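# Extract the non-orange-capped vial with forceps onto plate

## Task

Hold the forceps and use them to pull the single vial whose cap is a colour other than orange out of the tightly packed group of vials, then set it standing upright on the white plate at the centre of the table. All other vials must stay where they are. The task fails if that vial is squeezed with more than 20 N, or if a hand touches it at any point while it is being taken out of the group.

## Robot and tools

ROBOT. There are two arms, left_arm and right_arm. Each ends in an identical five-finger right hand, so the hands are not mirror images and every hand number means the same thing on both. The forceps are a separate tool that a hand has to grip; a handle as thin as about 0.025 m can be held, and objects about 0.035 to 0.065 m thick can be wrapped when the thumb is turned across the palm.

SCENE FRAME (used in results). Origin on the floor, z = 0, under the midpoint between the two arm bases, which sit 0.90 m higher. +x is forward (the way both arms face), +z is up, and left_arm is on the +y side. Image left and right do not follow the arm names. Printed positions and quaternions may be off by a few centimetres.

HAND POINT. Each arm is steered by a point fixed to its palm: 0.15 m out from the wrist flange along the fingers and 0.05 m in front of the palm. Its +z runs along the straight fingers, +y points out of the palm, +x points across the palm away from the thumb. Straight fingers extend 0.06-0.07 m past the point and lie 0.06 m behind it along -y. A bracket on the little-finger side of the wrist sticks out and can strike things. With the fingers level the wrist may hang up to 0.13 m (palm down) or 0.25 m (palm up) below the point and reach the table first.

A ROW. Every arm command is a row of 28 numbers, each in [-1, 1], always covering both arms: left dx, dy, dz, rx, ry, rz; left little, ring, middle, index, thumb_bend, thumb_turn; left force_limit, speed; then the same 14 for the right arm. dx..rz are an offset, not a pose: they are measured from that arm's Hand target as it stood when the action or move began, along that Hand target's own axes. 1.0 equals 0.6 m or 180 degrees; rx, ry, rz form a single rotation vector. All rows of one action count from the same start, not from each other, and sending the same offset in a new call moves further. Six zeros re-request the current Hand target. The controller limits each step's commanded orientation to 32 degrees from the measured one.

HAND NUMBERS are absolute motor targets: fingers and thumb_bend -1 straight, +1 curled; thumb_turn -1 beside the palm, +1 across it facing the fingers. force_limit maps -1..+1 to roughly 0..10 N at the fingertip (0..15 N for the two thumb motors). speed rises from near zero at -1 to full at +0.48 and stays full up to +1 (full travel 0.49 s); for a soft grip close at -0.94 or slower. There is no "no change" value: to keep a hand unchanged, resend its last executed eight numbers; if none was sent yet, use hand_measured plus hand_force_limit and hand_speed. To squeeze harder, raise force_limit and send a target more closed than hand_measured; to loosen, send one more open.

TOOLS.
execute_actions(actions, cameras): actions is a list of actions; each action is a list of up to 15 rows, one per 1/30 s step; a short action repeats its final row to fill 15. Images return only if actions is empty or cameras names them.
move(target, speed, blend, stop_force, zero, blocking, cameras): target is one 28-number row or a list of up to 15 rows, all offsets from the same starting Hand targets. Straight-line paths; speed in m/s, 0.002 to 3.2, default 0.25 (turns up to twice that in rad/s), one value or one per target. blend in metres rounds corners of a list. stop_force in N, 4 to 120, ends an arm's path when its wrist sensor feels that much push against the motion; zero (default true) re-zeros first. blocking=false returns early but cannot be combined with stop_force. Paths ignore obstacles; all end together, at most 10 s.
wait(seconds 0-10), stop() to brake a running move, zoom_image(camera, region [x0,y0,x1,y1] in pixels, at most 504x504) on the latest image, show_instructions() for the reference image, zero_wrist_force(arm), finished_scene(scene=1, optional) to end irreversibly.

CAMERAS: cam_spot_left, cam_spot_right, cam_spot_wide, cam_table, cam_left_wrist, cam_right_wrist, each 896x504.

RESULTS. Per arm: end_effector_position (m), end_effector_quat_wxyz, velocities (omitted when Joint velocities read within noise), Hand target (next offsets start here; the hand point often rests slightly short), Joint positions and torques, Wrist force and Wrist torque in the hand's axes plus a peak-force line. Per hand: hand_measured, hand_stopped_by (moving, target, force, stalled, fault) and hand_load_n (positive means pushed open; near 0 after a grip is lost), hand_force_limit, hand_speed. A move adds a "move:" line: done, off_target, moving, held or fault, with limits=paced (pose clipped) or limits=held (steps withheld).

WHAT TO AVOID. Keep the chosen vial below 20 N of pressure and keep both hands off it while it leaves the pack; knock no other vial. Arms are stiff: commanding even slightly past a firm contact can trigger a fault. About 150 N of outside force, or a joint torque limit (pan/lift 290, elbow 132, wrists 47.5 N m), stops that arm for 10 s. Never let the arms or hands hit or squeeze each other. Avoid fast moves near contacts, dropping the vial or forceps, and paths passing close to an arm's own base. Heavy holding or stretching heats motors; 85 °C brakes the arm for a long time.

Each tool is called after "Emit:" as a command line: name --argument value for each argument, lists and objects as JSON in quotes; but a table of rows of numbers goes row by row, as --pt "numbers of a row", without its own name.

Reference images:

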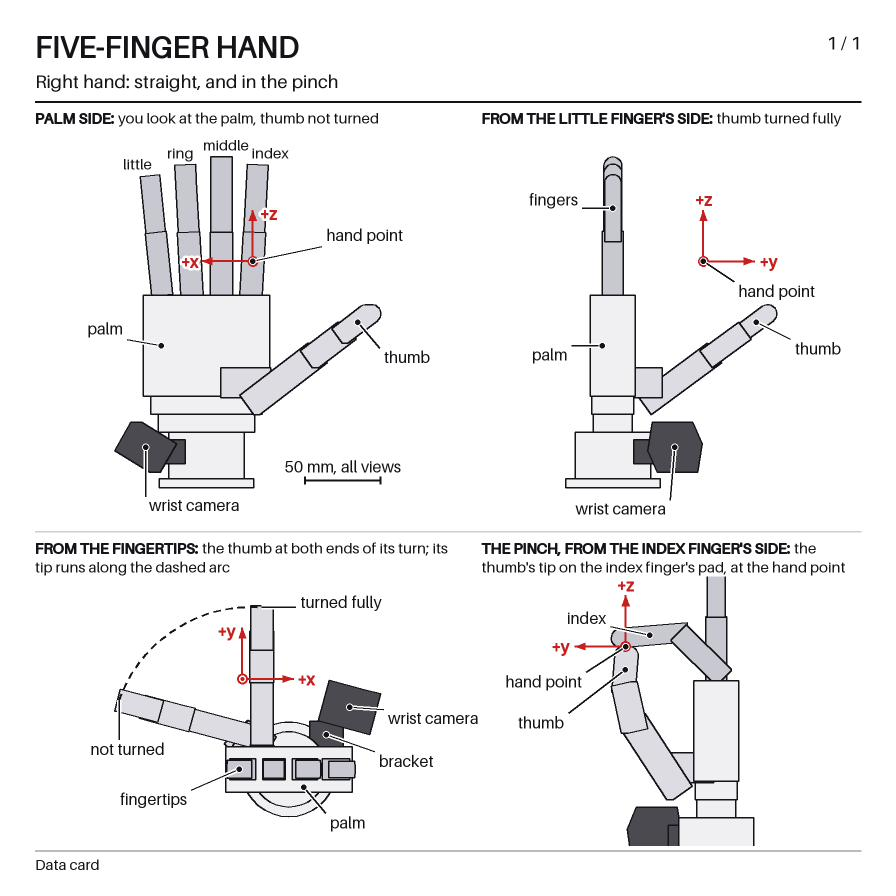

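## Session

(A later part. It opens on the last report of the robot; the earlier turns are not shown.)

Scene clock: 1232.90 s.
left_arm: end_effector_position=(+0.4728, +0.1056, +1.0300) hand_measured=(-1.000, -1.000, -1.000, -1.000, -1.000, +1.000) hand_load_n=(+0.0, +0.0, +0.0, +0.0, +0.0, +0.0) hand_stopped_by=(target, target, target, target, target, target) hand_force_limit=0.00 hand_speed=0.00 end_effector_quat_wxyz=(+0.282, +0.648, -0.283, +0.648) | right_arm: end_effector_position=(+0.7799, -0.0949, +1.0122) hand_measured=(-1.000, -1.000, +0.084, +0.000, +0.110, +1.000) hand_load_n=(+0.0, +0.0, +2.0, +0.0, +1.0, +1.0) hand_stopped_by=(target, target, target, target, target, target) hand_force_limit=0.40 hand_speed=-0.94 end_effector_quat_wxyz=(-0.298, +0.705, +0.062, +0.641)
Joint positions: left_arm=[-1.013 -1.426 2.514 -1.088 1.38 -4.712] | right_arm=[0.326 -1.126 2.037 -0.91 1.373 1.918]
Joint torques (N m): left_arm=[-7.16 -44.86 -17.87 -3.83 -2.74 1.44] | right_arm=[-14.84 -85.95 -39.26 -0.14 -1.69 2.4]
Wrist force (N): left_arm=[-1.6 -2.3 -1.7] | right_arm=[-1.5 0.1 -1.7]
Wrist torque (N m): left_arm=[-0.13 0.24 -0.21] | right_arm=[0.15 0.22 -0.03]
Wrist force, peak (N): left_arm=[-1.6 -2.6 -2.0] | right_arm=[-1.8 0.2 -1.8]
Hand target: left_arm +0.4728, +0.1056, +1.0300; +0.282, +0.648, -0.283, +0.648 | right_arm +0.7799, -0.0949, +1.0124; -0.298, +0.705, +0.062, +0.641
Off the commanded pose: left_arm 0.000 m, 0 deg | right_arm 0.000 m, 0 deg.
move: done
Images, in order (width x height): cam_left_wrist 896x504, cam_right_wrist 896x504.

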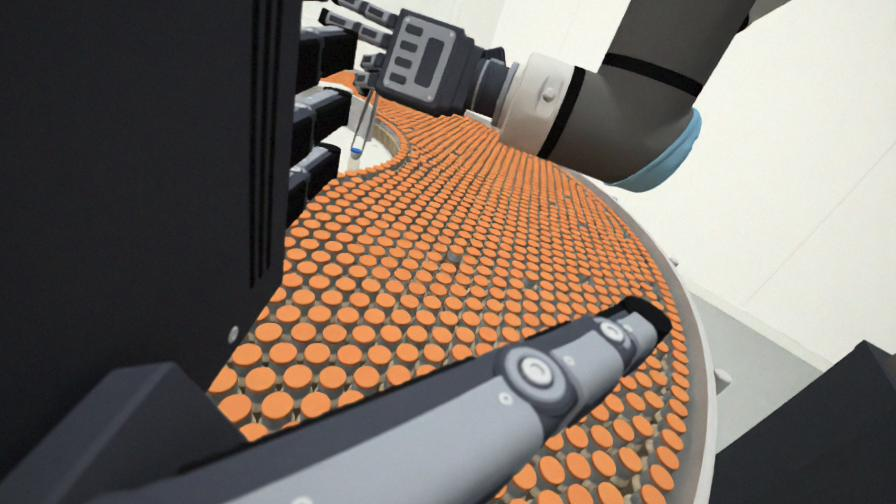

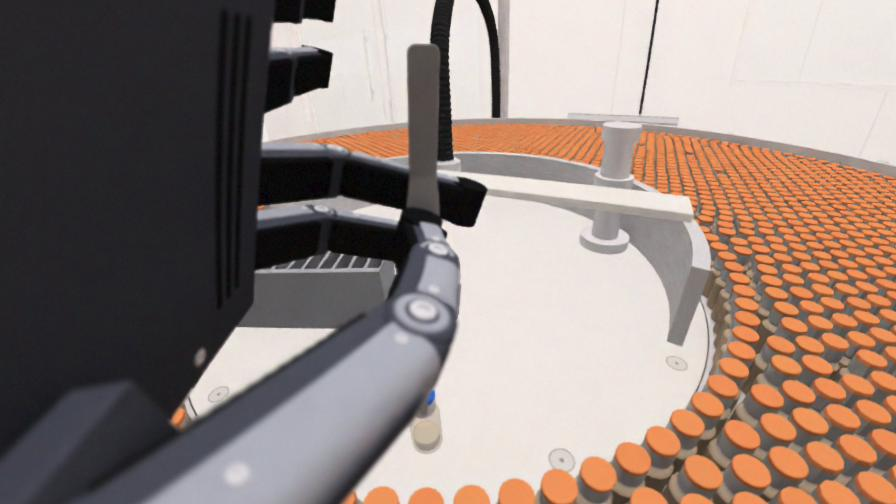

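Emit:
move --target '[0,0,0,0,0,0,-1,-1,-1,-1,-1,1,0,0,0.0157,-0.0057,0,0,0,0,-1,-1,0.084,0.0,0.11,1,0.4,-0.94]' --speed 0.008 --cameras '["cam_right_wrist","cam_left_wrist"]'

Emit:
zoom_image --camera "cam_left_wrist" --region '[340, 130, 375, 175]'

Scene clock: 1239.87 s.
left_arm: end_effector_position=(+0.4728, +0.1056, +1.0300) hand_measured=(-1.000, -1.000, -1.000, -1.000, -1.000, +1.000) hand_load_n=(+0.0, +0.0, +0.0, +0.0, +0.0, +0.5) hand_stopped_by=(target, target, target, target, target, target) hand_force_limit=0.00 hand_speed=0.00 end_effector_quat_wxyz=(+0.282, +0.648, -0.283, +0.648) | right_arm: end_effector_position=(+0.7799, -0.0949, +1.0222) hand_measured=(-1.000, -1.000, +0.084, +0.000, +0.110, +1.000) hand_load_n=(+0.0, +0.0, +2.5, +0.0, +1.5, +1.0) hand_stopped_by=(target, target, target, target, target, target) hand_force_limit=0.40 hand_speed=-0.94 end_effector_quat_wxyz=(-0.298, +0.705, +0.062, +0.641) end_effector_velocity=(+0.000, +0.000, +0.001) end_effector_angular_velocity=(+0.001, +0.003, +0.000)
Joint positions: left_arm=[-1.013 -1.426 2.514 -1.088 1.38 -4.712] | right_arm=[0.326 -1.14 2.034 -0.893 1.373 1.918]
Joint velocities: left_arm=[within noise] | right_arm=[0 -0.002 0 0.005 0 0.001]
Joint torques (N m): left_arm=[-8.61 -46.21 -18.43 -3.78 -2.87 1.58] | right_arm=[8.62 -85.89 -40.87 -0.89 1.22 2.4]
Wrist force (N): left_arm=[-1.5 -2.3 -1.5] | right_arm=[-1.4 0.0 -1.3]
Wrist torque (N m): left_arm=[-0.14 0.21 -0.20] | right_arm=[0.13 0.19 -0.02]
Wrist force, peak (N): left_arm=[-1.8 -2.5 -1.9] | right_arm=[-2.0 -0.2 -1.4]
Hand target: left_arm +0.4728, +0.1056, +1.0300; +0.282, +0.648, -0.283, +0.648 | right_arm +0.7799, -0.0949, +1.0224; -0.298, +0.705, +0.062, +0.641
Off the commanded pose: left_arm 0.000 m, 0 deg | right_arm 0.000 m, 0 deg.
move: done
Images, in order (width x height): cam_left_wrist 896x504, cam_right_wrist 896x504.

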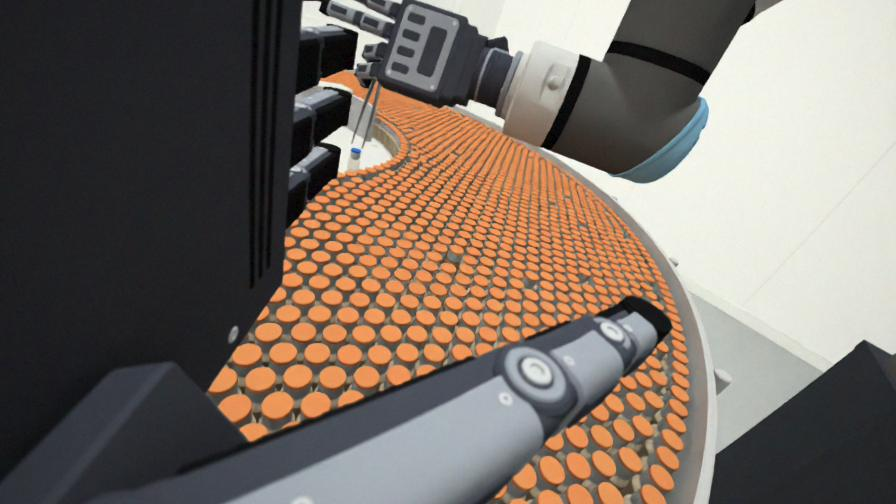

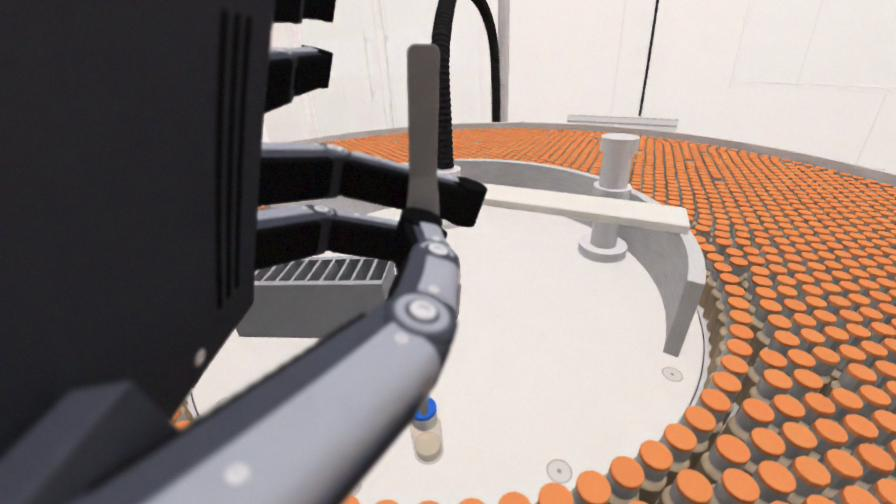

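Scaled by 11.200 from the camera's 896x504 image, which has a finer 1280x720 frame.

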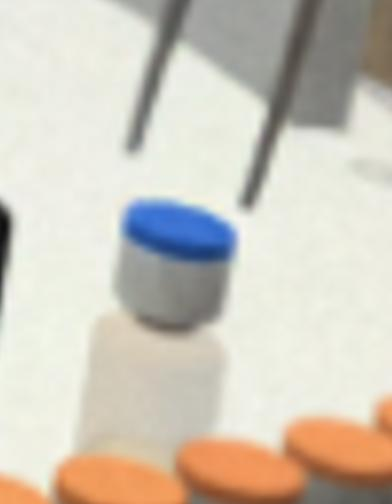

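Emit:
move --pt "0 0 0 0 0 0 -1 -1 -1 -1 -1 1 0 0 0.125 -0.0456 0 0 0 0 -1 -1 0.084 0.0 0.11 1 0.4 -0.94" --pt "0 0 0 0 0 0 -1 -1 -1 -1 -1 1 0 0 0.167 0.0131 -0.25 0 0 0 -1 -1 0.084 0.0 0.11 1 0.4 -0.94" --speed 0.1 --blend 0.02 --cameras '["cam_table","cam_right_wrist","cam_left_wrist","cam_spot_right"]'

Emit:
zoom_image --camera "cam_left_wrist" --region '[340, 120, 390, 180]'

Emit:
zoom_image --camera "cam_table" --region '[340, 0, 600, 200]'

Scene clock: 1255.67 s.
left_arm: end_effector_position=(+0.4728, +0.1056, +1.0300) hand_measured=(-1.000, -1.000, -1.000, -1.000, -1.000, +1.000) hand_load_n=(+0.0, +0.0, +0.0, +0.0, +0.0, +0.5) hand_stopped_by=(target, target, target, target, target, target) hand_force_limit=0.00 hand_speed=0.00 end_effector_quat_wxyz=(+0.282, +0.648, -0.283, +0.648) | right_arm: end_effector_position=(+0.6711, -0.2057, +1.1141) hand_measured=(-1.000, -1.000, +0.084, +0.000, +0.110, +1.000) hand_load_n=(+0.0, +0.0, +2.0, +0.0, +1.5, +1.0) hand_stopped_by=(target, target, target, target, target, target) hand_force_limit=0.40 hand_speed=-0.94 end_effector_quat_wxyz=(-0.298, +0.705, +0.062, +0.641)
Joint positions: left_arm=[-1.013 -1.426 2.514 -1.088 1.38 -4.712] | right_arm=[0.175 -1.484 2.277 -0.792 1.223 1.918]
Joint torques (N m): left_arm=[-8.71 -44.97 -18.46 -3.71 -3.03 1.38] | right_arm=[-16.83 -58.03 -20.82 -1.09 -2.38 -0.13]
Wrist force (N): left_arm=[-1.4 -2.2 -1.7] | right_arm=[-1.5 0.3 -1.8]
Wrist torque (N m): left_arm=[-0.10 0.22 -0.20] | right_arm=[0.24 0.22 0.02]
Wrist force, peak (N): left_arm=[-1.8 -2.4 -2.1] | right_arm=[-2.0 0.4 -1.9]
Hand target: left_arm +0.4728, +0.1056, +1.0300; +0.282, +0.648, -0.283, +0.648 | right_arm +0.6709, -0.2058, +1.1141; -0.298, +0.705, +0.062, +0.641
Off the commanded pose: left_arm 0.000 m, 0 deg | right_arm 0.000 m, 0 deg.
move: done
Images, in order (width x height): cam_spot_right 896x504, cam_table 896x504, cam_left_wrist 896x504, cam_right_wrist 896x504.

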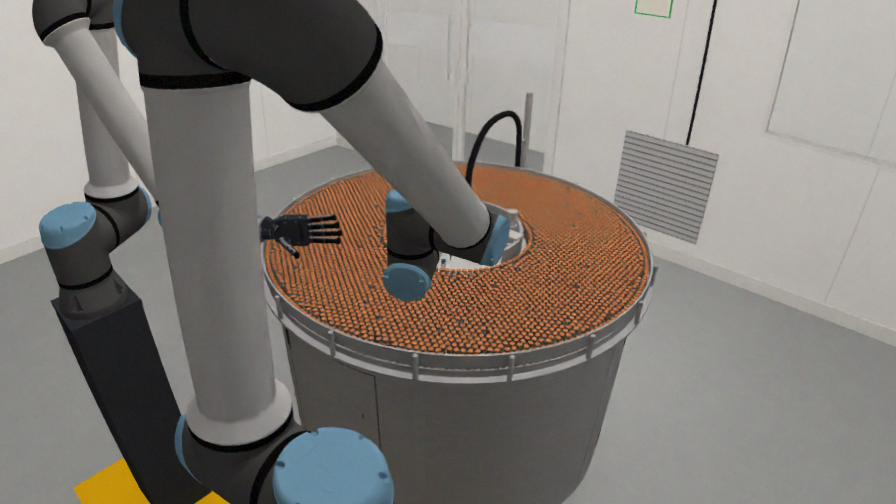

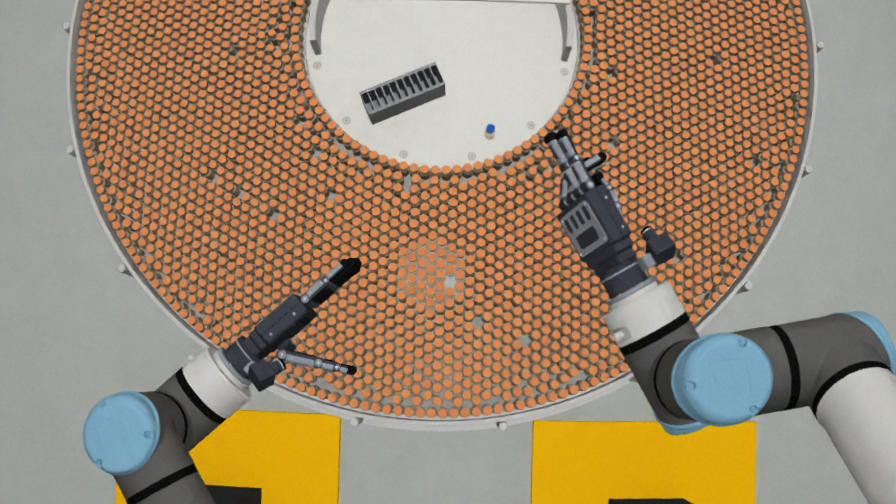

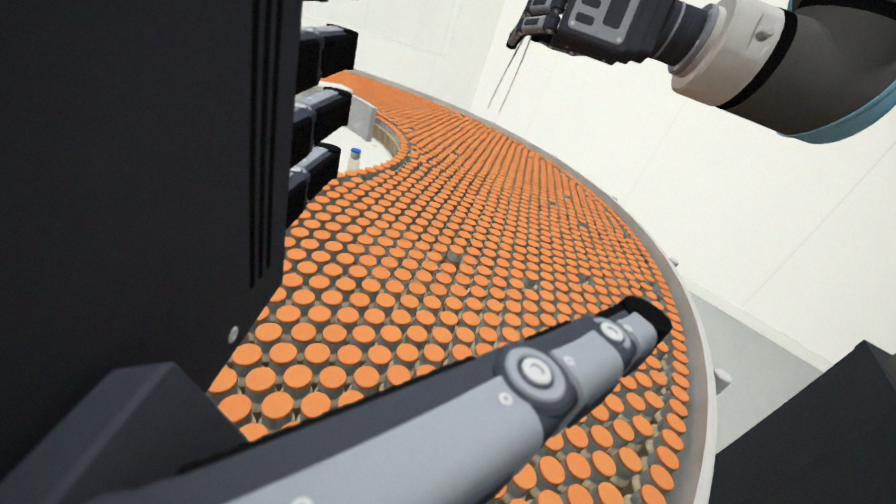

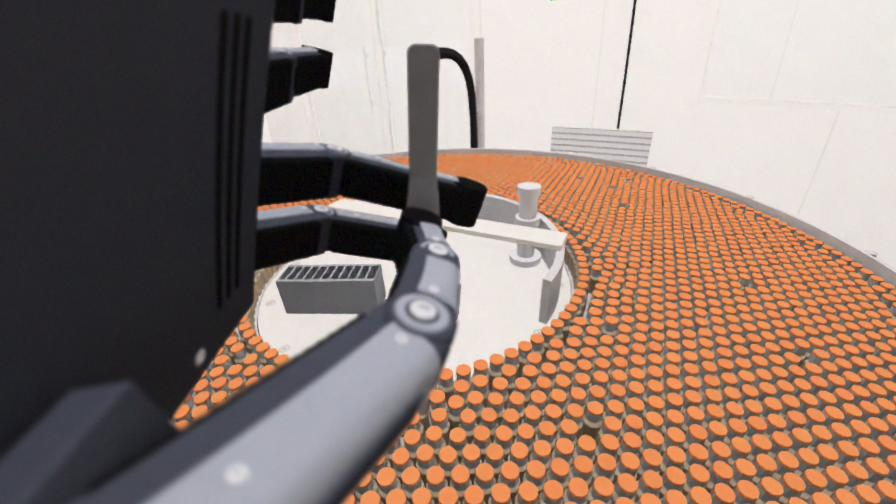

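Scaled by 8.400 from the camera's 896x504 image, which has a finer 1280x720 frame.

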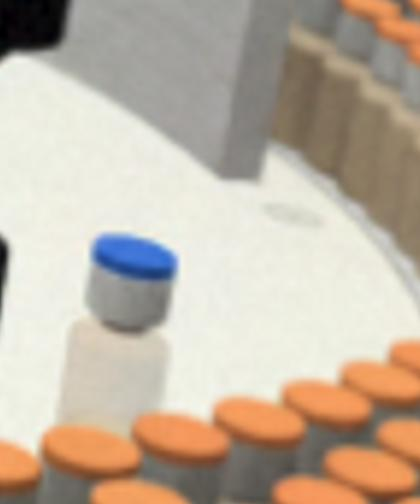

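Scaled by 1.938 from the camera's 896x504 image, which has a finer 1280x720 frame.

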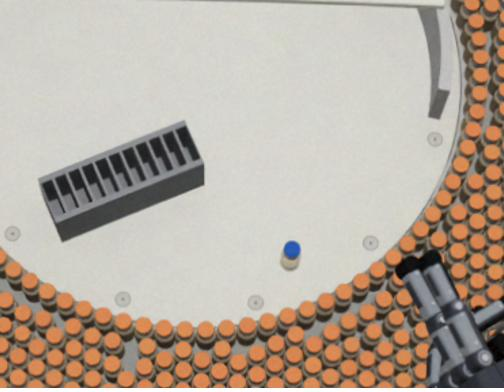

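Emit:
finished_scene

The scene is finished: the task was done.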